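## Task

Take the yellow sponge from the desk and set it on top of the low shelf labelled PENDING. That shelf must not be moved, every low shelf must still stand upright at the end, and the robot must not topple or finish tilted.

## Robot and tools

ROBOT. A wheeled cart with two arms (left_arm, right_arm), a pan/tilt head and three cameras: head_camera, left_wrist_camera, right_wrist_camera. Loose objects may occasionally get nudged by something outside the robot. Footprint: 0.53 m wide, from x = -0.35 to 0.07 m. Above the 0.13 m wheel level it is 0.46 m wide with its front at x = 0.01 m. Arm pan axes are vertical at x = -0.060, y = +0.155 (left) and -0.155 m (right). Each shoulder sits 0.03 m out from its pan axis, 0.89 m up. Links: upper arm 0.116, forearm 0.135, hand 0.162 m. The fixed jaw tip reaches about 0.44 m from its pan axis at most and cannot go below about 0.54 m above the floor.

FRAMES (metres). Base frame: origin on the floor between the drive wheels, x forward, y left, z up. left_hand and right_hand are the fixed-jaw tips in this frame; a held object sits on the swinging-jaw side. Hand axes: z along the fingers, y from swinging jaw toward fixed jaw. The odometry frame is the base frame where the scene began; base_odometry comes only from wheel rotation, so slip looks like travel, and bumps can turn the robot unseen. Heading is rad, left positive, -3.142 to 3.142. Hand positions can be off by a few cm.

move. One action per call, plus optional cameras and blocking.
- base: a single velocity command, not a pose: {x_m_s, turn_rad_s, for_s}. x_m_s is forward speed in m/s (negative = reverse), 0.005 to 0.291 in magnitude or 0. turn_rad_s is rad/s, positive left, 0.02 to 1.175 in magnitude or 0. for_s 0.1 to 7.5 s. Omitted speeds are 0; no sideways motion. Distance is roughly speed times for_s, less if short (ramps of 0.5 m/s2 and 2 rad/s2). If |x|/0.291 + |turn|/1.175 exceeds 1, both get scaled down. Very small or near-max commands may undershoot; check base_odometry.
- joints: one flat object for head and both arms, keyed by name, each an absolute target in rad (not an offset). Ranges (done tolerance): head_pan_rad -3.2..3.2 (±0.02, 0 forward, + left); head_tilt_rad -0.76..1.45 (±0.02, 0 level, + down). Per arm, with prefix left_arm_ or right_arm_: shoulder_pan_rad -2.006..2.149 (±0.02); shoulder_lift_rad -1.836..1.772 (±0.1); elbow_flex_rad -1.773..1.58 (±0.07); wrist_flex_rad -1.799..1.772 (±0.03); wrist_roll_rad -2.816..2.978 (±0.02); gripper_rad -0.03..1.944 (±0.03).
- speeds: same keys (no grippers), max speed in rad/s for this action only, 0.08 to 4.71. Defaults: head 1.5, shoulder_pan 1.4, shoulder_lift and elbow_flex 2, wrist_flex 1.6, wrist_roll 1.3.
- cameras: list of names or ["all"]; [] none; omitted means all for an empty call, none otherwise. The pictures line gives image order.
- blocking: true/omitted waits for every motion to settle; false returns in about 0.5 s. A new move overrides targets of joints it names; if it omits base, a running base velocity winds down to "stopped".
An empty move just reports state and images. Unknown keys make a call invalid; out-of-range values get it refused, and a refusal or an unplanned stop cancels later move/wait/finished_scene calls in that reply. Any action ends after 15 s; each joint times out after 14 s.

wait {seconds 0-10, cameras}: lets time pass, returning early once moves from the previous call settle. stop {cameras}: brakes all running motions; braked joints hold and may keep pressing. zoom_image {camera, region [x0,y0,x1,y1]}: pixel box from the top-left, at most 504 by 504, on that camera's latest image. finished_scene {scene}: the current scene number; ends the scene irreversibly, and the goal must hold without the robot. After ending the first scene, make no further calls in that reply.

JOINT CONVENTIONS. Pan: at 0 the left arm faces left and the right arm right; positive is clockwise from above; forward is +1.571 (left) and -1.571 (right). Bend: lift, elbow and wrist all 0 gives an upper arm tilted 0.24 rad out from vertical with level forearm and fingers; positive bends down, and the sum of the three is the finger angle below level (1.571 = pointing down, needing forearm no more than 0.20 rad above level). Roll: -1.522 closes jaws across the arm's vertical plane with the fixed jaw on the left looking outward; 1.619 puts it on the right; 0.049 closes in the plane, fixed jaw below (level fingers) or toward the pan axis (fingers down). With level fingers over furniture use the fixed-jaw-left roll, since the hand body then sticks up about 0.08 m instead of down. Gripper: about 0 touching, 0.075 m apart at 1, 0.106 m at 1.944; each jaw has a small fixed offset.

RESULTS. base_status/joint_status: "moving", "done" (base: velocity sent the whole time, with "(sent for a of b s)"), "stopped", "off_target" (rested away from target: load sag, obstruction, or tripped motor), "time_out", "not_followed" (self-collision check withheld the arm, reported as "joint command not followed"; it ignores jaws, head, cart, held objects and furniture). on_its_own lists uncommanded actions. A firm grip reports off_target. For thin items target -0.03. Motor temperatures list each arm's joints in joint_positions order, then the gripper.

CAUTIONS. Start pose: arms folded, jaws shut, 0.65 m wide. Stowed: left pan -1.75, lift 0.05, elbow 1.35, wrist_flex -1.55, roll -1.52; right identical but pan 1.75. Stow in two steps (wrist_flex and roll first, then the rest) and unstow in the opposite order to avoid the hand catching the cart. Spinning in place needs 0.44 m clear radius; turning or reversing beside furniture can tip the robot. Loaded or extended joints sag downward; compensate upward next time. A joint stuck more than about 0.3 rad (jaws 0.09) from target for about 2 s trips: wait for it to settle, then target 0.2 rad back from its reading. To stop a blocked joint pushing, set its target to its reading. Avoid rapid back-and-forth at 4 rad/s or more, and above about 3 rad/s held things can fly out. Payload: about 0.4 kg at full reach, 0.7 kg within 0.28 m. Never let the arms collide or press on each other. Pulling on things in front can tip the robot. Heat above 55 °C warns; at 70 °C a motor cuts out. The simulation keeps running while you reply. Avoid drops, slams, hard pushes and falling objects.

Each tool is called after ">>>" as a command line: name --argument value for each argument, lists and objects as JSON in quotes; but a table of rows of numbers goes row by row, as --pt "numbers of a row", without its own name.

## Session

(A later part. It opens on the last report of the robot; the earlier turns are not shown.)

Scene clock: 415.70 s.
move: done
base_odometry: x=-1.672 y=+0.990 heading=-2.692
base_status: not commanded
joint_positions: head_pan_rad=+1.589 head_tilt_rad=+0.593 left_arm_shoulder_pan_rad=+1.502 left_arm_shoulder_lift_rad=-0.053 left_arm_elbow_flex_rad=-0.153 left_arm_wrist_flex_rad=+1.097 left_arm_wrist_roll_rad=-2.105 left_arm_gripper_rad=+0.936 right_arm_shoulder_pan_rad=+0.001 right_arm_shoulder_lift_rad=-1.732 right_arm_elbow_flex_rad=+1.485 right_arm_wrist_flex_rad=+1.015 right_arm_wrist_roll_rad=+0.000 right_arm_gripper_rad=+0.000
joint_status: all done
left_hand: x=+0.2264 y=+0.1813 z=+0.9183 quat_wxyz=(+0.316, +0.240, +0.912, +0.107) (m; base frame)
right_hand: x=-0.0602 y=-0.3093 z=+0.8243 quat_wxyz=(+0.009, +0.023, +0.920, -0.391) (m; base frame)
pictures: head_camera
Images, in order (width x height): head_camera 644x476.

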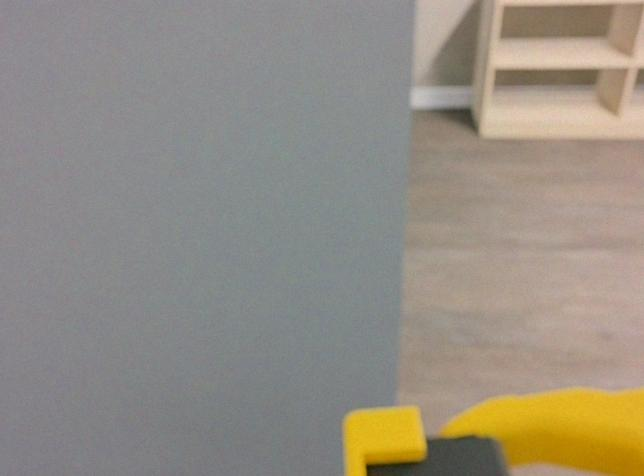

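>>> move --base '{"x_m_s":0.2,"for_s":5.3}'

>>> move --base '{"turn_rad_s":0.4,"for_s":3.7}' --joints '{"head_pan_rad":0.0,"head_tilt_rad":0.4}' --cameras '["head_camera"]'

Scene clock: 426.67 s.
move: done
base_odometry: x=-2.626 y=+0.529 heading=-2.691
base_status: done (sent for 5.3 of 5.3 s)
joint_positions: head_pan_rad=+1.589 head_tilt_rad=+0.593 left_arm_shoulder_pan_rad=+1.502 left_arm_shoulder_lift_rad=-0.053 left_arm_elbow_flex_rad=-0.153 left_arm_wrist_flex_rad=+1.097 left_arm_wrist_roll_rad=-2.105 left_arm_gripper_rad=+0.936 right_arm_shoulder_pan_rad=+0.003 right_arm_shoulder_lift_rad=-1.732 right_arm_elbow_flex_rad=+1.485 right_arm_wrist_flex_rad=+1.015 right_arm_wrist_roll_rad=+0.000 right_arm_gripper_rad=+0.000
joint_status: not commanded
left_hand: x=+0.2264 y=+0.1813 z=+0.9183 quat_wxyz=(+0.316, +0.240, +0.912, +0.107) (m; base frame)
right_hand: x=-0.0604 y=-0.3093 z=+0.8243 quat_wxyz=(+0.009, +0.024, +0.920, -0.391) (m; base frame)
pictures: none

Scene clock: 431.03 s.
move: done
base_odometry: x=-2.625 y=+0.529 heading=-1.212
base_status: done (sent for 3.7 of 3.7 s)
joint_positions: head_pan_rad=+0.009 head_tilt_rad=+0.413 left_arm_shoulder_pan_rad=+1.502 left_arm_shoulder_lift_rad=-0.053 left_arm_elbow_flex_rad=-0.153 left_arm_wrist_flex_rad=+1.097 left_arm_wrist_roll_rad=-2.105 left_arm_gripper_rad=+0.936 right_arm_shoulder_pan_rad=+0.003 right_arm_shoulder_lift_rad=-1.732 right_arm_elbow_flex_rad=+1.485 right_arm_wrist_flex_rad=+1.015 right_arm_wrist_roll_rad=+0.000 right_arm_gripper_rad=+0.000
joint_status: all done
left_hand: x=+0.2264 y=+0.1813 z=+0.9183 quat_wxyz=(+0.316, +0.240, +0.912, +0.107) (m; base frame)
right_hand: x=-0.0604 y=-0.3093 z=+0.8243 quat_wxyz=(+0.009, +0.024, +0.920, -0.391) (m; base frame)
pictures: head_camera
Images, in order (width x height): head_camera 644x476.

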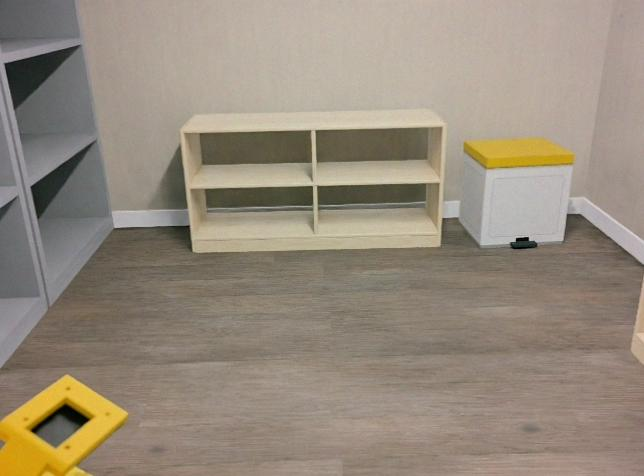

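>>> move --base '{"turn_rad_s":0.1,"for_s":0.35}'

>>> move --base '{"x_m_s":0.2,"for_s":7.5}' --joints '{"head_tilt_rad":0.8}' --cameras '["head_camera"]'

Scene clock: 440.23 s.
move: done
base_odometry: x=-2.625 y=+0.529 heading=-1.179
base_status: done (sent for 0.37 of 0.37 s)
joint_positions: head_pan_rad=+0.009 head_tilt_rad=+0.413 left_arm_shoulder_pan_rad=+1.502 left_arm_shoulder_lift_rad=-0.053 left_arm_elbow_flex_rad=-0.153 left_arm_wrist_flex_rad=+1.097 left_arm_wrist_roll_rad=-2.105 left_arm_gripper_rad=+0.936 right_arm_shoulder_pan_rad=-0.002 right_arm_shoulder_lift_rad=-1.732 right_arm_elbow_flex_rad=+1.485 right_arm_wrist_flex_rad=+1.015 right_arm_wrist_roll_rad=+0.000 right_arm_gripper_rad=+0.000
joint_status: not commanded
left_hand: x=+0.2264 y=+0.1813 z=+0.9183 quat_wxyz=(+0.316, +0.240, +0.912, +0.107) (m; base frame)
right_hand: x=-0.0597 y=-0.3093 z=+0.8243 quat_wxyz=(+0.010, +0.021, +0.920, -0.390) (m; base frame)
pictures: none

Scene clock: 448.73 s.
move: done
base_odometry: x=-2.049 y=-0.856 heading=-1.178
base_status: done (sent for 7.5 of 7.5 s)
joint_positions: head_pan_rad=+0.009 head_tilt_rad=+0.794 left_arm_shoulder_pan_rad=+1.502 left_arm_shoulder_lift_rad=-0.053 left_arm_elbow_flex_rad=-0.153 left_arm_wrist_flex_rad=+1.097 left_arm_wrist_roll_rad=-2.105 left_arm_gripper_rad=+0.936 right_arm_shoulder_pan_rad=+0.001 right_arm_shoulder_lift_rad=-1.732 right_arm_elbow_flex_rad=+1.485 right_arm_wrist_flex_rad=+1.015 right_arm_wrist_roll_rad=+0.000 right_arm_gripper_rad=+0.000
joint_status: all done
left_hand: x=+0.2264 y=+0.1813 z=+0.9183 quat_wxyz=(+0.316, +0.240, +0.912, +0.107) (m; base frame)
right_hand: x=-0.0602 y=-0.3093 z=+0.8243 quat_wxyz=(+0.009, +0.023, +0.920, -0.391) (m; base frame)
pictures: head_camera
Images, in order (width x height): head_camera 644x476.

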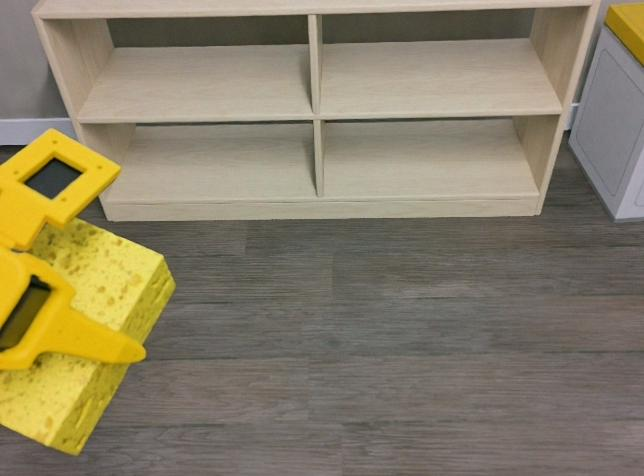

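>>> move --base '{"turn_rad_s":0.1,"for_s":0.3}'

>>> move --base '{"x_m_s":0.15,"for_s":6.0}' --joints '{"head_tilt_rad":1.4,"left_arm_shoulder_pan_rad":1.583}' --cameras '["head_camera"]'

Scene clock: 455.43 s.
move: done
base_odometry: x=-2.049 y=-0.856 heading=-1.151
base_status: done (sent for 0.3 of 0.3 s)
joint_positions: head_pan_rad=+0.009 head_tilt_rad=+0.794 left_arm_shoulder_pan_rad=+1.500 left_arm_shoulder_lift_rad=-0.053 left_arm_elbow_flex_rad=-0.153 left_arm_wrist_flex_rad=+1.097 left_arm_wrist_roll_rad=-2.105 left_arm_gripper_rad=+0.936 right_arm_shoulder_pan_rad=-0.002 right_arm_shoulder_lift_rad=-1.732 right_arm_elbow_flex_rad=+1.485 right_arm_wrist_flex_rad=+1.015 right_arm_wrist_roll_rad=+0.000 right_arm_gripper_rad=+0.000
joint_status: not commanded
left_hand: x=+0.2263 y=+0.1818 z=+0.9183 quat_wxyz=(+0.316, +0.239, +0.912, +0.107) (m; base frame)
right_hand: x=-0.0597 y=-0.3093 z=+0.8243 quat_wxyz=(+0.010, +0.021, +0.920, -0.390) (m; base frame)
pictures: none

Scene clock: 462.27 s.
move: done
base_odometry: x=-1.677 y=-1.676 heading=-1.146
base_status: done (sent for 6 of 6 s)
joint_positions: head_pan_rad=+0.009 head_tilt_rad=+1.395 left_arm_shoulder_pan_rad=+1.577 left_arm_shoulder_lift_rad=-0.053 left_arm_elbow_flex_rad=-0.153 left_arm_wrist_flex_rad=+1.097 left_arm_wrist_roll_rad=-2.105 left_arm_gripper_rad=+0.936 right_arm_shoulder_pan_rad=-0.002 right_arm_shoulder_lift_rad=-1.732 right_arm_elbow_flex_rad=+1.485 right_arm_wrist_flex_rad=+1.015 right_arm_wrist_roll_rad=+0.000 right_arm_gripper_rad=+0.000
joint_status: all done
left_hand: x=+0.2275 y=+0.1597 z=+0.9183 quat_wxyz=(+0.320, +0.274, +0.902, +0.095) (m; base frame)
right_hand: x=-0.0597 y=-0.3093 z=+0.8243 quat_wxyz=(+0.010, +0.021, +0.920, -0.390) (m; base frame)
pictures: head_camera
Images, in order (width x height): head_camera 644x476.

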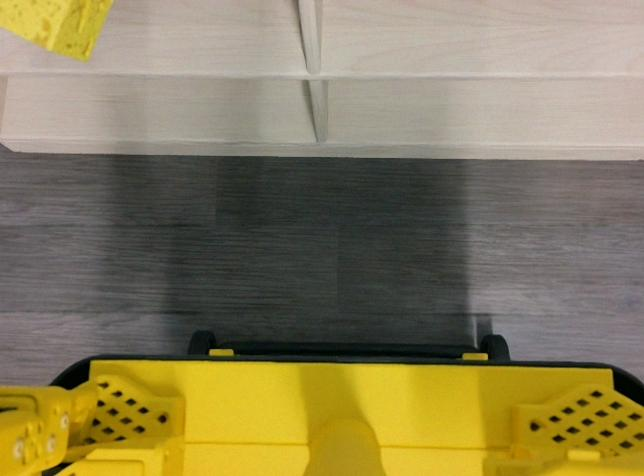

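>>> move --base '{"x_m_s":0.1,"for_s":1.5}' --cameras '["head_camera"]'

Scene clock: 476.13 s.
move: done
base_odometry: x=-1.615 y=-1.813 heading=-1.146
base_status: done (sent for 1.5 of 1.5 s)
joint_positions: head_pan_rad=+0.009 head_tilt_rad=+1.395 left_arm_shoulder_pan_rad=+1.577 left_arm_shoulder_lift_rad=-0.053 left_arm_elbow_flex_rad=-0.153 left_arm_wrist_flex_rad=+1.097 left_arm_wrist_roll_rad=-2.105 left_arm_gripper_rad=+0.936 right_arm_shoulder_pan_rad=+0.003 right_arm_shoulder_lift_rad=-1.732 right_arm_elbow_flex_rad=+1.485 right_arm_wrist_flex_rad=+1.015 right_arm_wrist_roll_rad=+0.000 right_arm_gripper_rad=+0.000
joint_status: not commanded
left_hand: x=+0.2275 y=+0.1597 z=+0.9183 quat_wxyz=(+0.320, +0.274, +0.902, +0.095) (m; base frame)
right_hand: x=-0.0604 y=-0.3093 z=+0.8243 quat_wxyz=(+0.009, +0.024, +0.920, -0.391) (m; base frame)
pictures: head_camera
Images, in order (width x height): head_camera 644x476.

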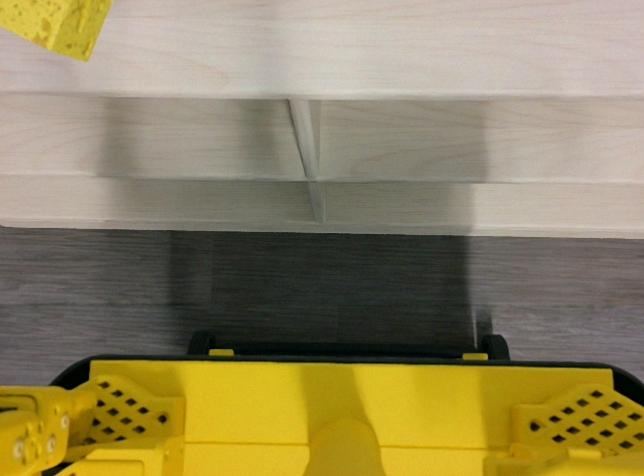

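>>> move --base '{"x_m_s":0.1,"for_s":1.28}' --joints '{"left_arm_wrist_roll_rad":-1.522,"left_arm_shoulder_pan_rad":1.583}' --speeds '{"left_arm_wrist_roll_rad":0.5}' --cameras '["head_camera"]'

>>> move --joints '{"left_arm_shoulder_lift_rad":0.4,"left_arm_elbow_flex_rad":-0.156,"left_arm_wrist_flex_rad":0.95,"head_pan_rad":0.5,"head_tilt_rad":1.05}' --speeds '{"left_arm_shoulder_lift_rad":0.4}' --cameras '["head_camera"]'

>>> move --joints '{"left_arm_shoulder_lift_rad":0.87,"left_arm_elbow_flex_rad":-0.37,"left_arm_wrist_flex_rad":0.67}' --speeds '{"left_arm_shoulder_lift_rad":0.4,"left_arm_elbow_flex_rad":0.3,"left_arm_wrist_flex_rad":0.3}' --cameras '["head_camera","left_wrist_camera"]'

Scene clock: 496.63 s.
move: done
base_odometry: x=-1.562 y=-1.928 heading=-1.146
base_status: done (sent for 1.27 of 1.27 s)
joint_positions: head_pan_rad=+0.009 head_tilt_rad=+1.395 left_arm_shoulder_pan_rad=+1.577 left_arm_shoulder_lift_rad=-0.053 left_arm_elbow_flex_rad=-0.153 left_arm_wrist_flex_rad=+1.097 left_arm_wrist_roll_rad=-1.529 left_arm_gripper_rad=+0.936 right_arm_shoulder_pan_rad=+0.001 right_arm_shoulder_lift_rad=-1.732 right_arm_elbow_flex_rad=+1.485 right_arm_wrist_flex_rad=+1.015 right_arm_wrist_roll_rad=+0.000 right_arm_gripper_rad=+0.000
joint_status: all done
left_hand: x=+0.2242 y=+0.1609 z=+0.9156 quat_wxyz=(+0.333, +0.006, +0.943, +0.000) (m; base frame)
right_hand: x=-0.0602 y=-0.3093 z=+0.8243 quat_wxyz=(+0.009, +0.023, +0.920, -0.391) (m; base frame)
pictures: head_camera
Images, in order (width x height): head_camera 644x476.

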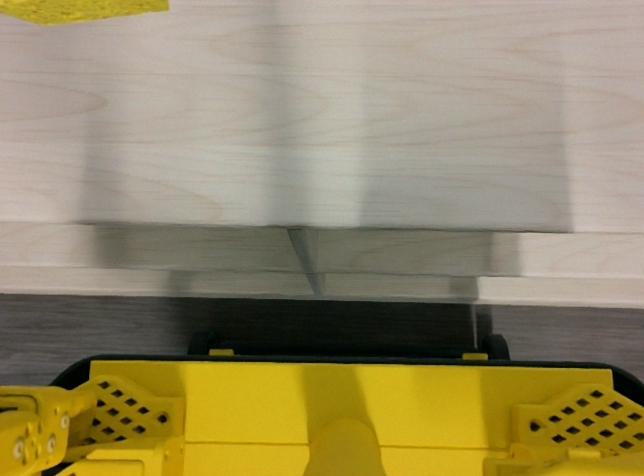

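Scene clock: 498.37 s.
move: done
base_odometry: x=-1.562 y=-1.928 heading=-1.146
base_status: not commanded
joint_positions: head_pan_rad=+0.489 head_tilt_rad=+1.065 left_arm_shoulder_pan_rad=+1.577 left_arm_shoulder_lift_rad=+0.410 left_arm_elbow_flex_rad=-0.151 left_arm_wrist_flex_rad=+0.959 left_arm_wrist_roll_rad=-1.527 left_arm_gripper_rad=+0.936 right_arm_shoulder_pan_rad=+0.001 right_arm_shoulder_lift_rad=-1.732 right_arm_elbow_flex_rad=+1.485 right_arm_wrist_flex_rad=+1.015 right_arm_wrist_roll_rad=+0.000 right_arm_gripper_rad=+0.000
joint_status: all done
left_hand: x=+0.2280 y=+0.1609 z=+0.8059 quat_wxyz=(+0.176, +0.006, +0.984, +0.000) (m; base frame)
right_hand: x=-0.0602 y=-0.3093 z=+0.8243 quat_wxyz=(+0.009, +0.023, +0.920, -0.391) (m; base frame)
pictures: head_camera
Images, in order (width x height): head_camera 644x476.

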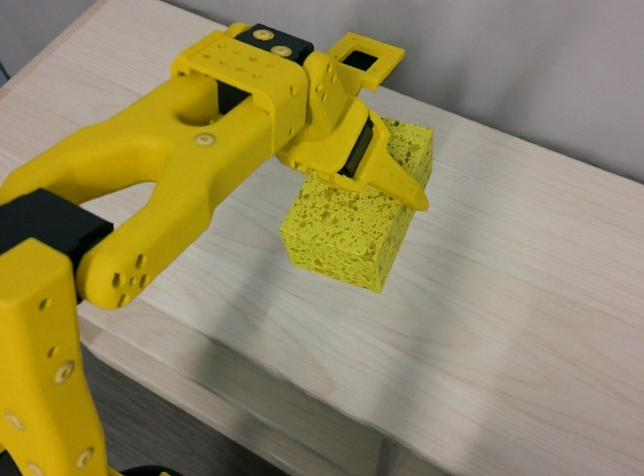

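Scene clock: 500.03 s.
move: done
base_odometry: x=-1.562 y=-1.928 heading=-1.146
base_status: not commanded
joint_positions: head_pan_rad=+0.489 head_tilt_rad=+1.065 left_arm_shoulder_pan_rad=+1.577 left_arm_shoulder_lift_rad=+0.886 left_arm_elbow_flex_rad=-0.337 left_arm_wrist_flex_rad=+0.680 left_arm_wrist_roll_rad=-1.527 left_arm_gripper_rad=+0.936 right_arm_shoulder_pan_rad=+0.001 right_arm_shoulder_lift_rad=-1.732 right_arm_elbow_flex_rad=+1.485 right_arm_wrist_flex_rad=+1.015 right_arm_wrist_roll_rad=+0.000 right_arm_gripper_rad=+0.000
joint_status: all done
left_hand: x=+0.2468 y=+0.1608 z=+0.7263 quat_wxyz=(+0.170, +0.006, +0.985, +0.000) (m; base frame)
right_hand: x=-0.0602 y=-0.3093 z=+0.8243 quat_wxyz=(+0.009, +0.023, +0.920, -0.391) (m; base frame)
pictures: head_camera, left_wrist_camera
Images, in order (width x height): head_camera 644x476, left_wrist_camera 644x476.

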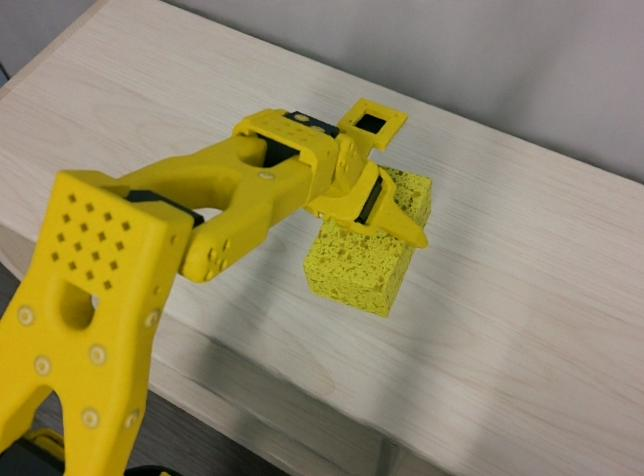

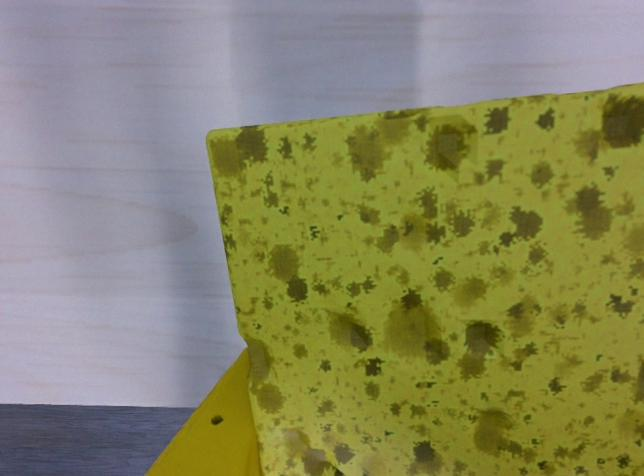

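>>> move --joints '{"left_arm_shoulder_lift_rad":1.06,"left_arm_elbow_flex_rad":-0.46,"left_arm_wrist_flex_rad":0.6}' --speeds '{"left_arm_shoulder_lift_rad":0.25,"left_arm_elbow_flex_rad":0.15,"left_arm_wrist_flex_rad":0.15}'

>>> move --joints '{"left_arm_shoulder_lift_rad":1.24,"left_arm_elbow_flex_rad":-0.53,"left_arm_wrist_flex_rad":0.51}' --speeds '{"left_arm_shoulder_lift_rad":0.2,"left_arm_elbow_flex_rad":0.1,"left_arm_wrist_flex_rad":0.1}' --cameras '["head_camera"]'

>>> move --joints '{"left_arm_shoulder_lift_rad":1.31,"left_arm_elbow_flex_rad":-0.56,"left_arm_wrist_flex_rad":0.47}' --speeds '{"left_arm_shoulder_lift_rad":0.15,"left_arm_elbow_flex_rad":0.1,"left_arm_wrist_flex_rad":0.1}' --cameras '["head_camera"]'

>>> move --joints '{"left_arm_shoulder_lift_rad":1.37,"left_arm_elbow_flex_rad":-0.57,"left_arm_wrist_flex_rad":0.42}' --speeds '{"left_arm_shoulder_lift_rad":0.15,"left_arm_elbow_flex_rad":0.1,"left_arm_wrist_flex_rad":0.1}' --cameras '["head_camera","left_wrist_camera"]'

Scene clock: 513.77 s.
move: done
base_odometry: x=-1.562 y=-1.928 heading=-1.146
base_status: not commanded
joint_positions: head_pan_rad=+0.489 head_tilt_rad=+1.065 left_arm_shoulder_pan_rad=+1.577 left_arm_shoulder_lift_rad=+1.074 left_arm_elbow_flex_rad=-0.427 left_arm_wrist_flex_rad=+0.609 left_arm_wrist_roll_rad=-1.527 left_arm_gripper_rad=+0.936 right_arm_shoulder_pan_rad=+0.001 right_arm_shoulder_lift_rad=-1.732 right_arm_elbow_flex_rad=+1.485 right_arm_wrist_flex_rad=+1.015 right_arm_wrist_roll_rad=+0.000 right_arm_gripper_rad=+0.000
joint_status: all done
left_hand: x=+0.2430 y=+0.1608 z=+0.6931 quat_wxyz=(+0.157, +0.006, +0.988, +0.000) (m; base frame)
right_hand: x=-0.0602 y=-0.3093 z=+0.8243 quat_wxyz=(+0.009, +0.023, +0.920, -0.391) (m; base frame)
pictures: none

Scene clock: 515.13 s.
move: done
base_odometry: x=-1.562 y=-1.928 heading=-1.146
base_status: not commanded
joint_positions: head_pan_rad=+0.489 head_tilt_rad=+1.065 left_arm_shoulder_pan_rad=+1.577 left_arm_shoulder_lift_rad=+1.255 left_arm_elbow_flex_rad=-0.500 left_arm_wrist_flex_rad=+0.519 left_arm_wrist_roll_rad=-1.527 left_arm_gripper_rad=+0.936 right_arm_shoulder_pan_rad=+0.001 right_arm_shoulder_lift_rad=-1.732 right_arm_elbow_flex_rad=+1.485 right_arm_wrist_flex_rad=+1.015 right_arm_wrist_roll_rad=+0.000 right_arm_gripper_rad=+0.000
joint_status: all done
left_hand: x=+0.2345 y=+0.1609 z=+0.6600 quat_wxyz=(+0.148, +0.006, +0.989, +0.000) (m; base frame)
right_hand: x=-0.0602 y=-0.3093 z=+0.8243 quat_wxyz=(+0.009, +0.023, +0.920, -0.391) (m; base frame)
pictures: head_camera
Images, in order (width x height): head_camera 644x476.

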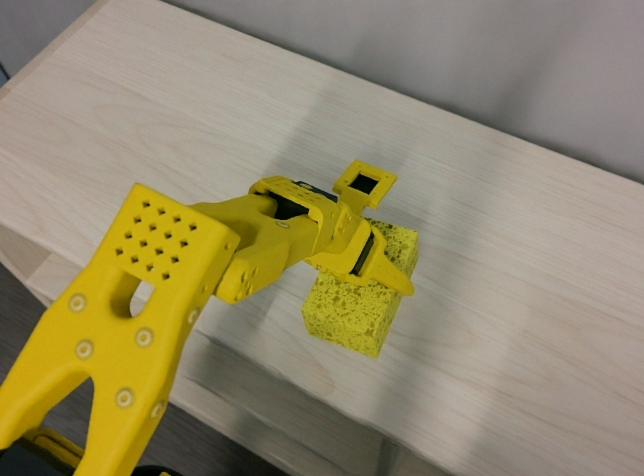

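Scene clock: 516.03 s.
move: done
base_odometry: x=-1.562 y=-1.928 heading=-1.146
base_status: not commanded
joint_positions: head_pan_rad=+0.489 head_tilt_rad=+1.065 left_arm_shoulder_pan_rad=+1.577 left_arm_shoulder_lift_rad=+1.323 left_arm_elbow_flex_rad=-0.530 left_arm_wrist_flex_rad=+0.479 left_arm_wrist_roll_rad=-1.527 left_arm_gripper_rad=+0.936 right_arm_shoulder_pan_rad=+0.001 right_arm_shoulder_lift_rad=-1.732 right_arm_elbow_flex_rad=+1.485 right_arm_wrist_flex_rad=+1.015 right_arm_wrist_roll_rad=+0.000 right_arm_gripper_rad=+0.000
joint_status: all done
left_hand: x=+0.2320 y=+0.1609 z=+0.6486 quat_wxyz=(+0.149, +0.006, +0.989, +0.000) (m; base frame)
right_hand: x=-0.0602 y=-0.3093 z=+0.8243 quat_wxyz=(+0.009, +0.023, +0.920, -0.391) (m; base frame)
pictures: head_camera
Images, in order (width x height): head_camera 644x476.

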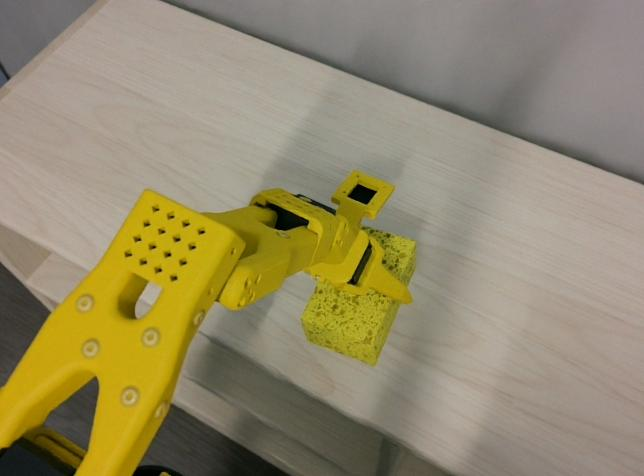

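Scene clock: 516.97 s.
move: done
base_odometry: x=-1.562 y=-1.928 heading=-1.146
base_status: not commanded
joint_positions: head_pan_rad=+0.489 head_tilt_rad=+1.065 left_arm_shoulder_pan_rad=+1.577 left_arm_shoulder_lift_rad=+1.384 left_arm_elbow_flex_rad=-0.543 left_arm_wrist_flex_rad=+0.430 left_arm_wrist_roll_rad=-1.527 left_arm_gripper_rad=+0.936 right_arm_shoulder_pan_rad=+0.001 right_arm_shoulder_lift_rad=-1.732 right_arm_elbow_flex_rad=+1.485 right_arm_wrist_flex_rad=+1.015 right_arm_wrist_roll_rad=+0.000 right_arm_gripper_rad=+0.000
joint_status: all done
left_hand: x=+0.2271 y=+0.1609 z=+0.6368 quat_wxyz=(+0.149, +0.006, +0.989, +0.000) (m; base frame)
right_hand: x=-0.0602 y=-0.3093 z=+0.8243 quat_wxyz=(+0.009, +0.023, +0.920, -0.391) (m; base frame)
pictures: head_camera, left_wrist_camera
Images, in order (width x height): head_camera 644x476, left_wrist_camera 644x476.

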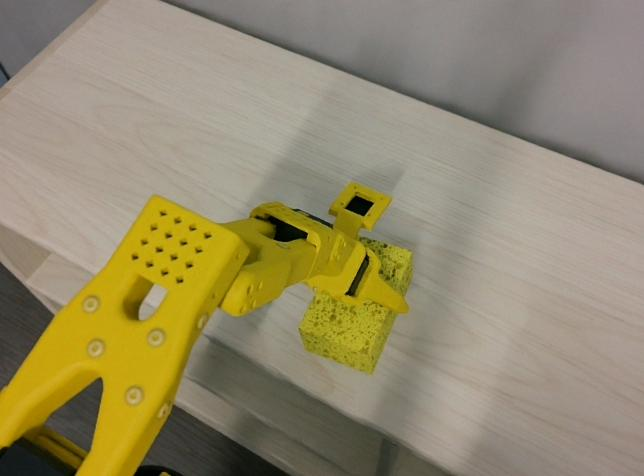

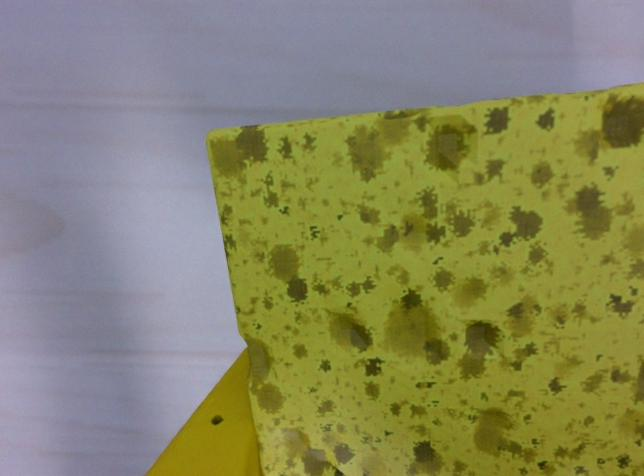

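>>> move --joints '{"left_arm_shoulder_lift_rad":1.42,"left_arm_elbow_flex_rad":-0.58,"left_arm_wrist_flex_rad":0.38}' --speeds '{"left_arm_shoulder_lift_rad":0.12,"left_arm_elbow_flex_rad":0.1,"left_arm_wrist_flex_rad":0.1}' --cameras '["head_camera","left_wrist_camera"]'

>>> zoom_image --camera "head_camera" --region '[270, 200, 470, 400]'

Scene clock: 525.83 s.
move: done
base_odometry: x=-1.562 y=-1.928 heading=-1.146
base_status: not commanded
joint_positions: head_pan_rad=+0.489 head_tilt_rad=+1.065 left_arm_shoulder_pan_rad=+1.580 left_arm_shoulder_lift_rad=+1.418 left_arm_elbow_flex_rad=-0.567 left_arm_wrist_flex_rad=+0.389 left_arm_wrist_roll_rad=-1.527 left_arm_gripper_rad=+0.936 right_arm_shoulder_pan_rad=+0.001 right_arm_shoulder_lift_rad=-1.732 right_arm_elbow_flex_rad=+1.485 right_arm_wrist_flex_rad=+1.015 right_arm_wrist_roll_rad=+0.000 right_arm_gripper_rad=+0.000
joint_status: all done
left_hand: x=+0.2309 y=+0.1600 z=+0.6336 quat_wxyz=(+0.165, +0.007, +0.986, +0.000) (m; base frame)
right_hand: x=-0.0602 y=-0.3093 z=+0.8243 quat_wxyz=(+0.009, +0.023, +0.920, -0.391) (m; base frame)
pictures: head_camera, left_wrist_camera
Images, in order (width x height): head_camera 644x476, left_wrist_camera 644x476.

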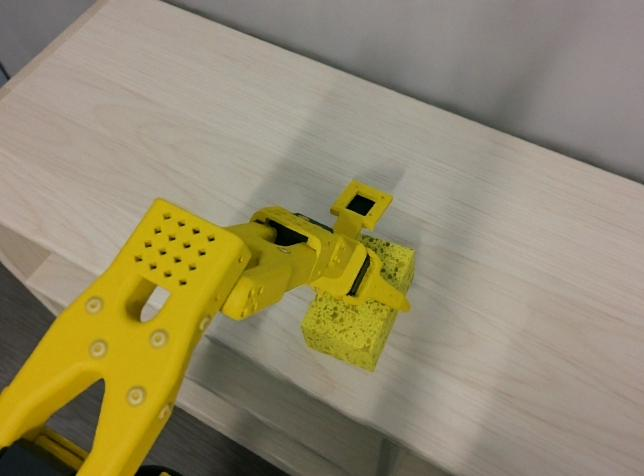

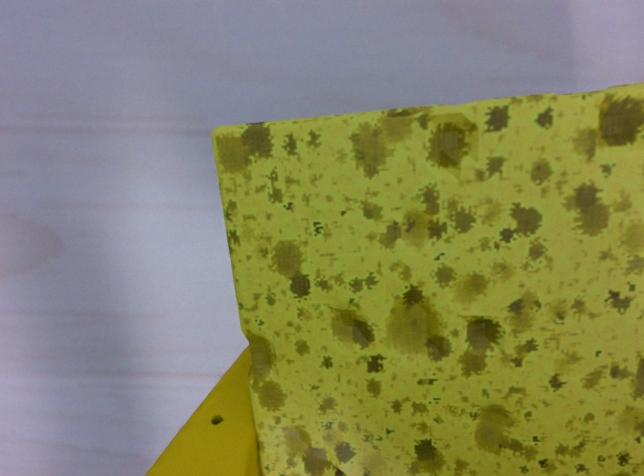

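Scaled by 2.520.

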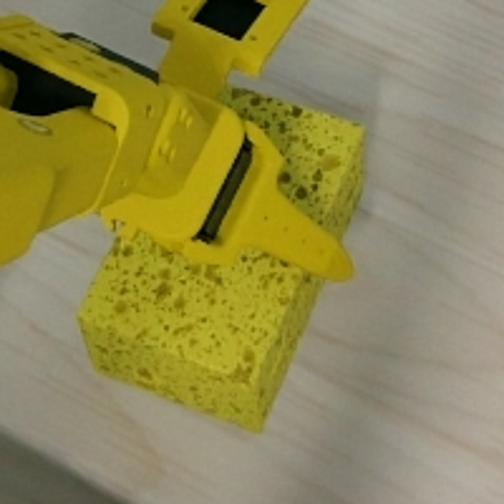

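>>> move --joints '{"left_arm_gripper_rad":1.15}'

>>> move --joints '{"left_arm_gripper_rad":1.6}' --cameras '["left_wrist_camera","head_camera"]'

Scene clock: 530.77 s.
move: done
base_odometry: x=-1.562 y=-1.928 heading=-1.146
base_status: not commanded
joint_positions: head_pan_rad=+0.489 head_tilt_rad=+1.065 left_arm_shoulder_pan_rad=+1.579 left_arm_shoulder_lift_rad=+1.430 left_arm_elbow_flex_rad=-0.567 left_arm_wrist_flex_rad=+0.387 left_arm_wrist_roll_rad=-1.527 left_arm_gripper_rad=+1.143 right_arm_shoulder_pan_rad=+0.001 right_arm_shoulder_lift_rad=-1.732 right_arm_elbow_flex_rad=+1.485 right_arm_wrist_flex_rad=+1.015 right_arm_wrist_roll_rad=+0.000 right_arm_gripper_rad=+0.000
joint_status: all done
left_hand: x=+0.2279 y=+0.1605 z=+0.6305 quat_wxyz=(+0.160, +0.006, +0.987, +0.000) (m; base frame)
right_hand: x=-0.0602 y=-0.3093 z=+0.8243 quat_wxyz=(+0.009, +0.023, +0.920, -0.391) (m; base frame)
pictures: none

Scene clock: 531.53 s.
move: done
base_odometry: x=-1.562 y=-1.928 heading=-1.146
base_status: not commanded
joint_positions: head_pan_rad=+0.489 head_tilt_rad=+1.065 left_arm_shoulder_pan_rad=+1.579 left_arm_shoulder_lift_rad=+1.430 left_arm_elbow_flex_rad=-0.567 left_arm_wrist_flex_rad=+0.387 left_arm_wrist_roll_rad=-1.527 left_arm_gripper_rad=+1.592 right_arm_shoulder_pan_rad=+0.001 right_arm_shoulder_lift_rad=-1.732 right_arm_elbow_flex_rad=+1.485 right_arm_wrist_flex_rad=+1.015 right_arm_wrist_roll_rad=+0.000 right_arm_gripper_rad=+0.000
joint_status: all done
left_hand: x=+0.2279 y=+0.1605 z=+0.6305 quat_wxyz=(+0.160, +0.006, +0.987, +0.000) (m; base frame)
right_hand: x=-0.0602 y=-0.3093 z=+0.8243 quat_wxyz=(+0.009, +0.023, +0.920, -0.391) (m; base frame)
pictures: head_camera, left_wrist_camera
Images, in order (width x height): head_camera 644x476, left_wrist_camera 644x476.

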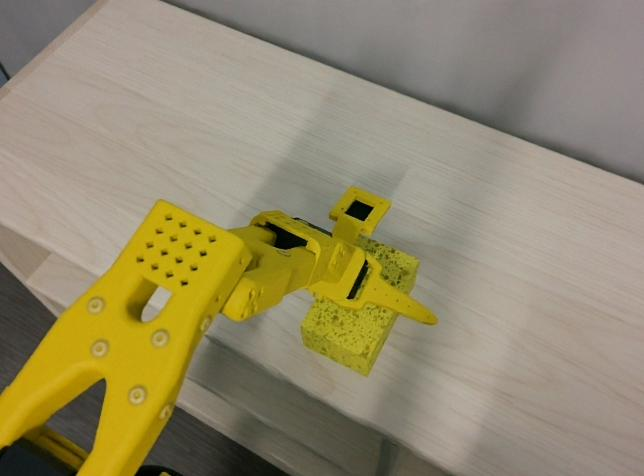

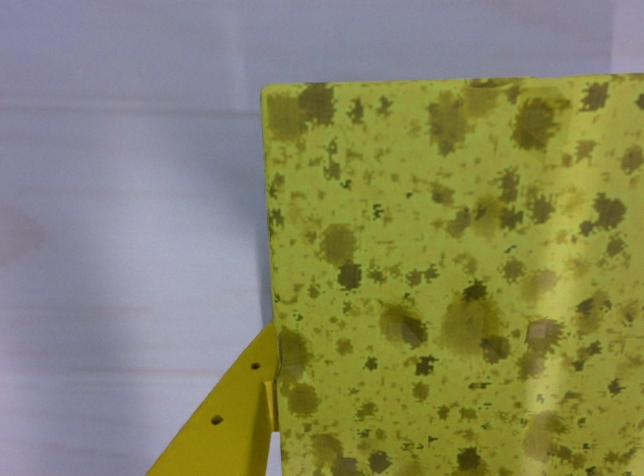

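>>> move --joints '{"left_arm_shoulder_pan_rad":1.53,"left_arm_gripper_rad":1.85}' --speeds '{"left_arm_shoulder_pan_rad":0.3}'

>>> move --joints '{"left_arm_shoulder_lift_rad":0.5,"left_arm_wrist_flex_rad":0.9}' --speeds '{"left_arm_shoulder_lift_rad":0.5,"left_arm_wrist_flex_rad":0.3}' --cameras '["head_camera"]'

Scene clock: 537.17 s.
move: done
base_odometry: x=-1.562 y=-1.928 heading=-1.146
base_status: not commanded
joint_positions: head_pan_rad=+0.489 head_tilt_rad=+1.065 left_arm_shoulder_pan_rad=+1.533 left_arm_shoulder_lift_rad=+1.432 left_arm_elbow_flex_rad=-0.567 left_arm_wrist_flex_rad=+0.387 left_arm_wrist_roll_rad=-1.527 left_arm_gripper_rad=+1.842 right_arm_shoulder_pan_rad=+0.001 right_arm_shoulder_lift_rad=-1.732 right_arm_elbow_flex_rad=+1.485 right_arm_wrist_flex_rad=+1.015 right_arm_wrist_roll_rad=+0.000 right_arm_gripper_rad=+0.000
joint_status: all done
left_hand: x=+0.2269 y=+0.1737 z=+0.6301 quat_wxyz=(+0.159, -0.016, +0.987, +0.003) (m; base frame)
right_hand: x=-0.0602 y=-0.3093 z=+0.8243 quat_wxyz=(+0.009, +0.023, +0.920, -0.391) (m; base frame)
pictures: none

Scene clock: 539.53 s.
move: done
base_odometry: x=-1.562 y=-1.928 heading=-1.146
base_status: not commanded
joint_positions: head_pan_rad=+0.489 head_tilt_rad=+1.065 left_arm_shoulder_pan_rad=+1.533 left_arm_shoulder_lift_rad=+0.564 left_arm_elbow_flex_rad=-0.567 left_arm_wrist_flex_rad=+0.898 left_arm_wrist_roll_rad=-1.527 left_arm_gripper_rad=+1.842 right_arm_shoulder_pan_rad=+0.001 right_arm_shoulder_lift_rad=-1.732 right_arm_elbow_flex_rad=+1.485 right_arm_wrist_flex_rad=+1.015 right_arm_wrist_roll_rad=+0.000 right_arm_gripper_rad=+0.000
joint_status: all done
left_hand: x=+0.2889 y=+0.1761 z=+0.8546 quat_wxyz=(+0.332, -0.016, +0.943, +0.007) (m; base frame)
right_hand: x=-0.0602 y=-0.3093 z=+0.8243 quat_wxyz=(+0.009, +0.023, +0.920, -0.391) (m; base frame)
pictures: head_camera
Images, in order (width x height): head_camera 644x476.

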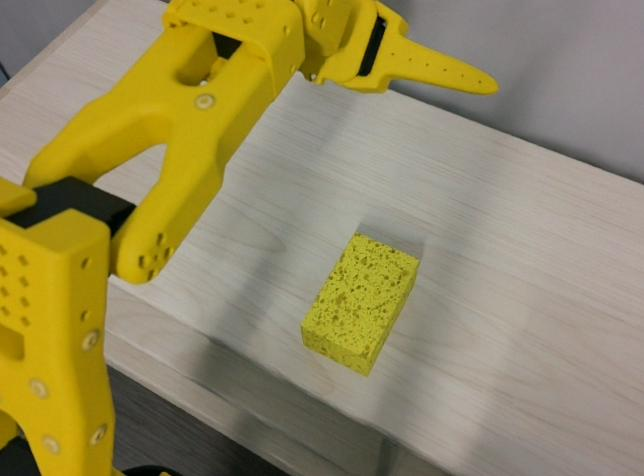

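>>> finished_scene --scene 3

The scene is finished: the task was done.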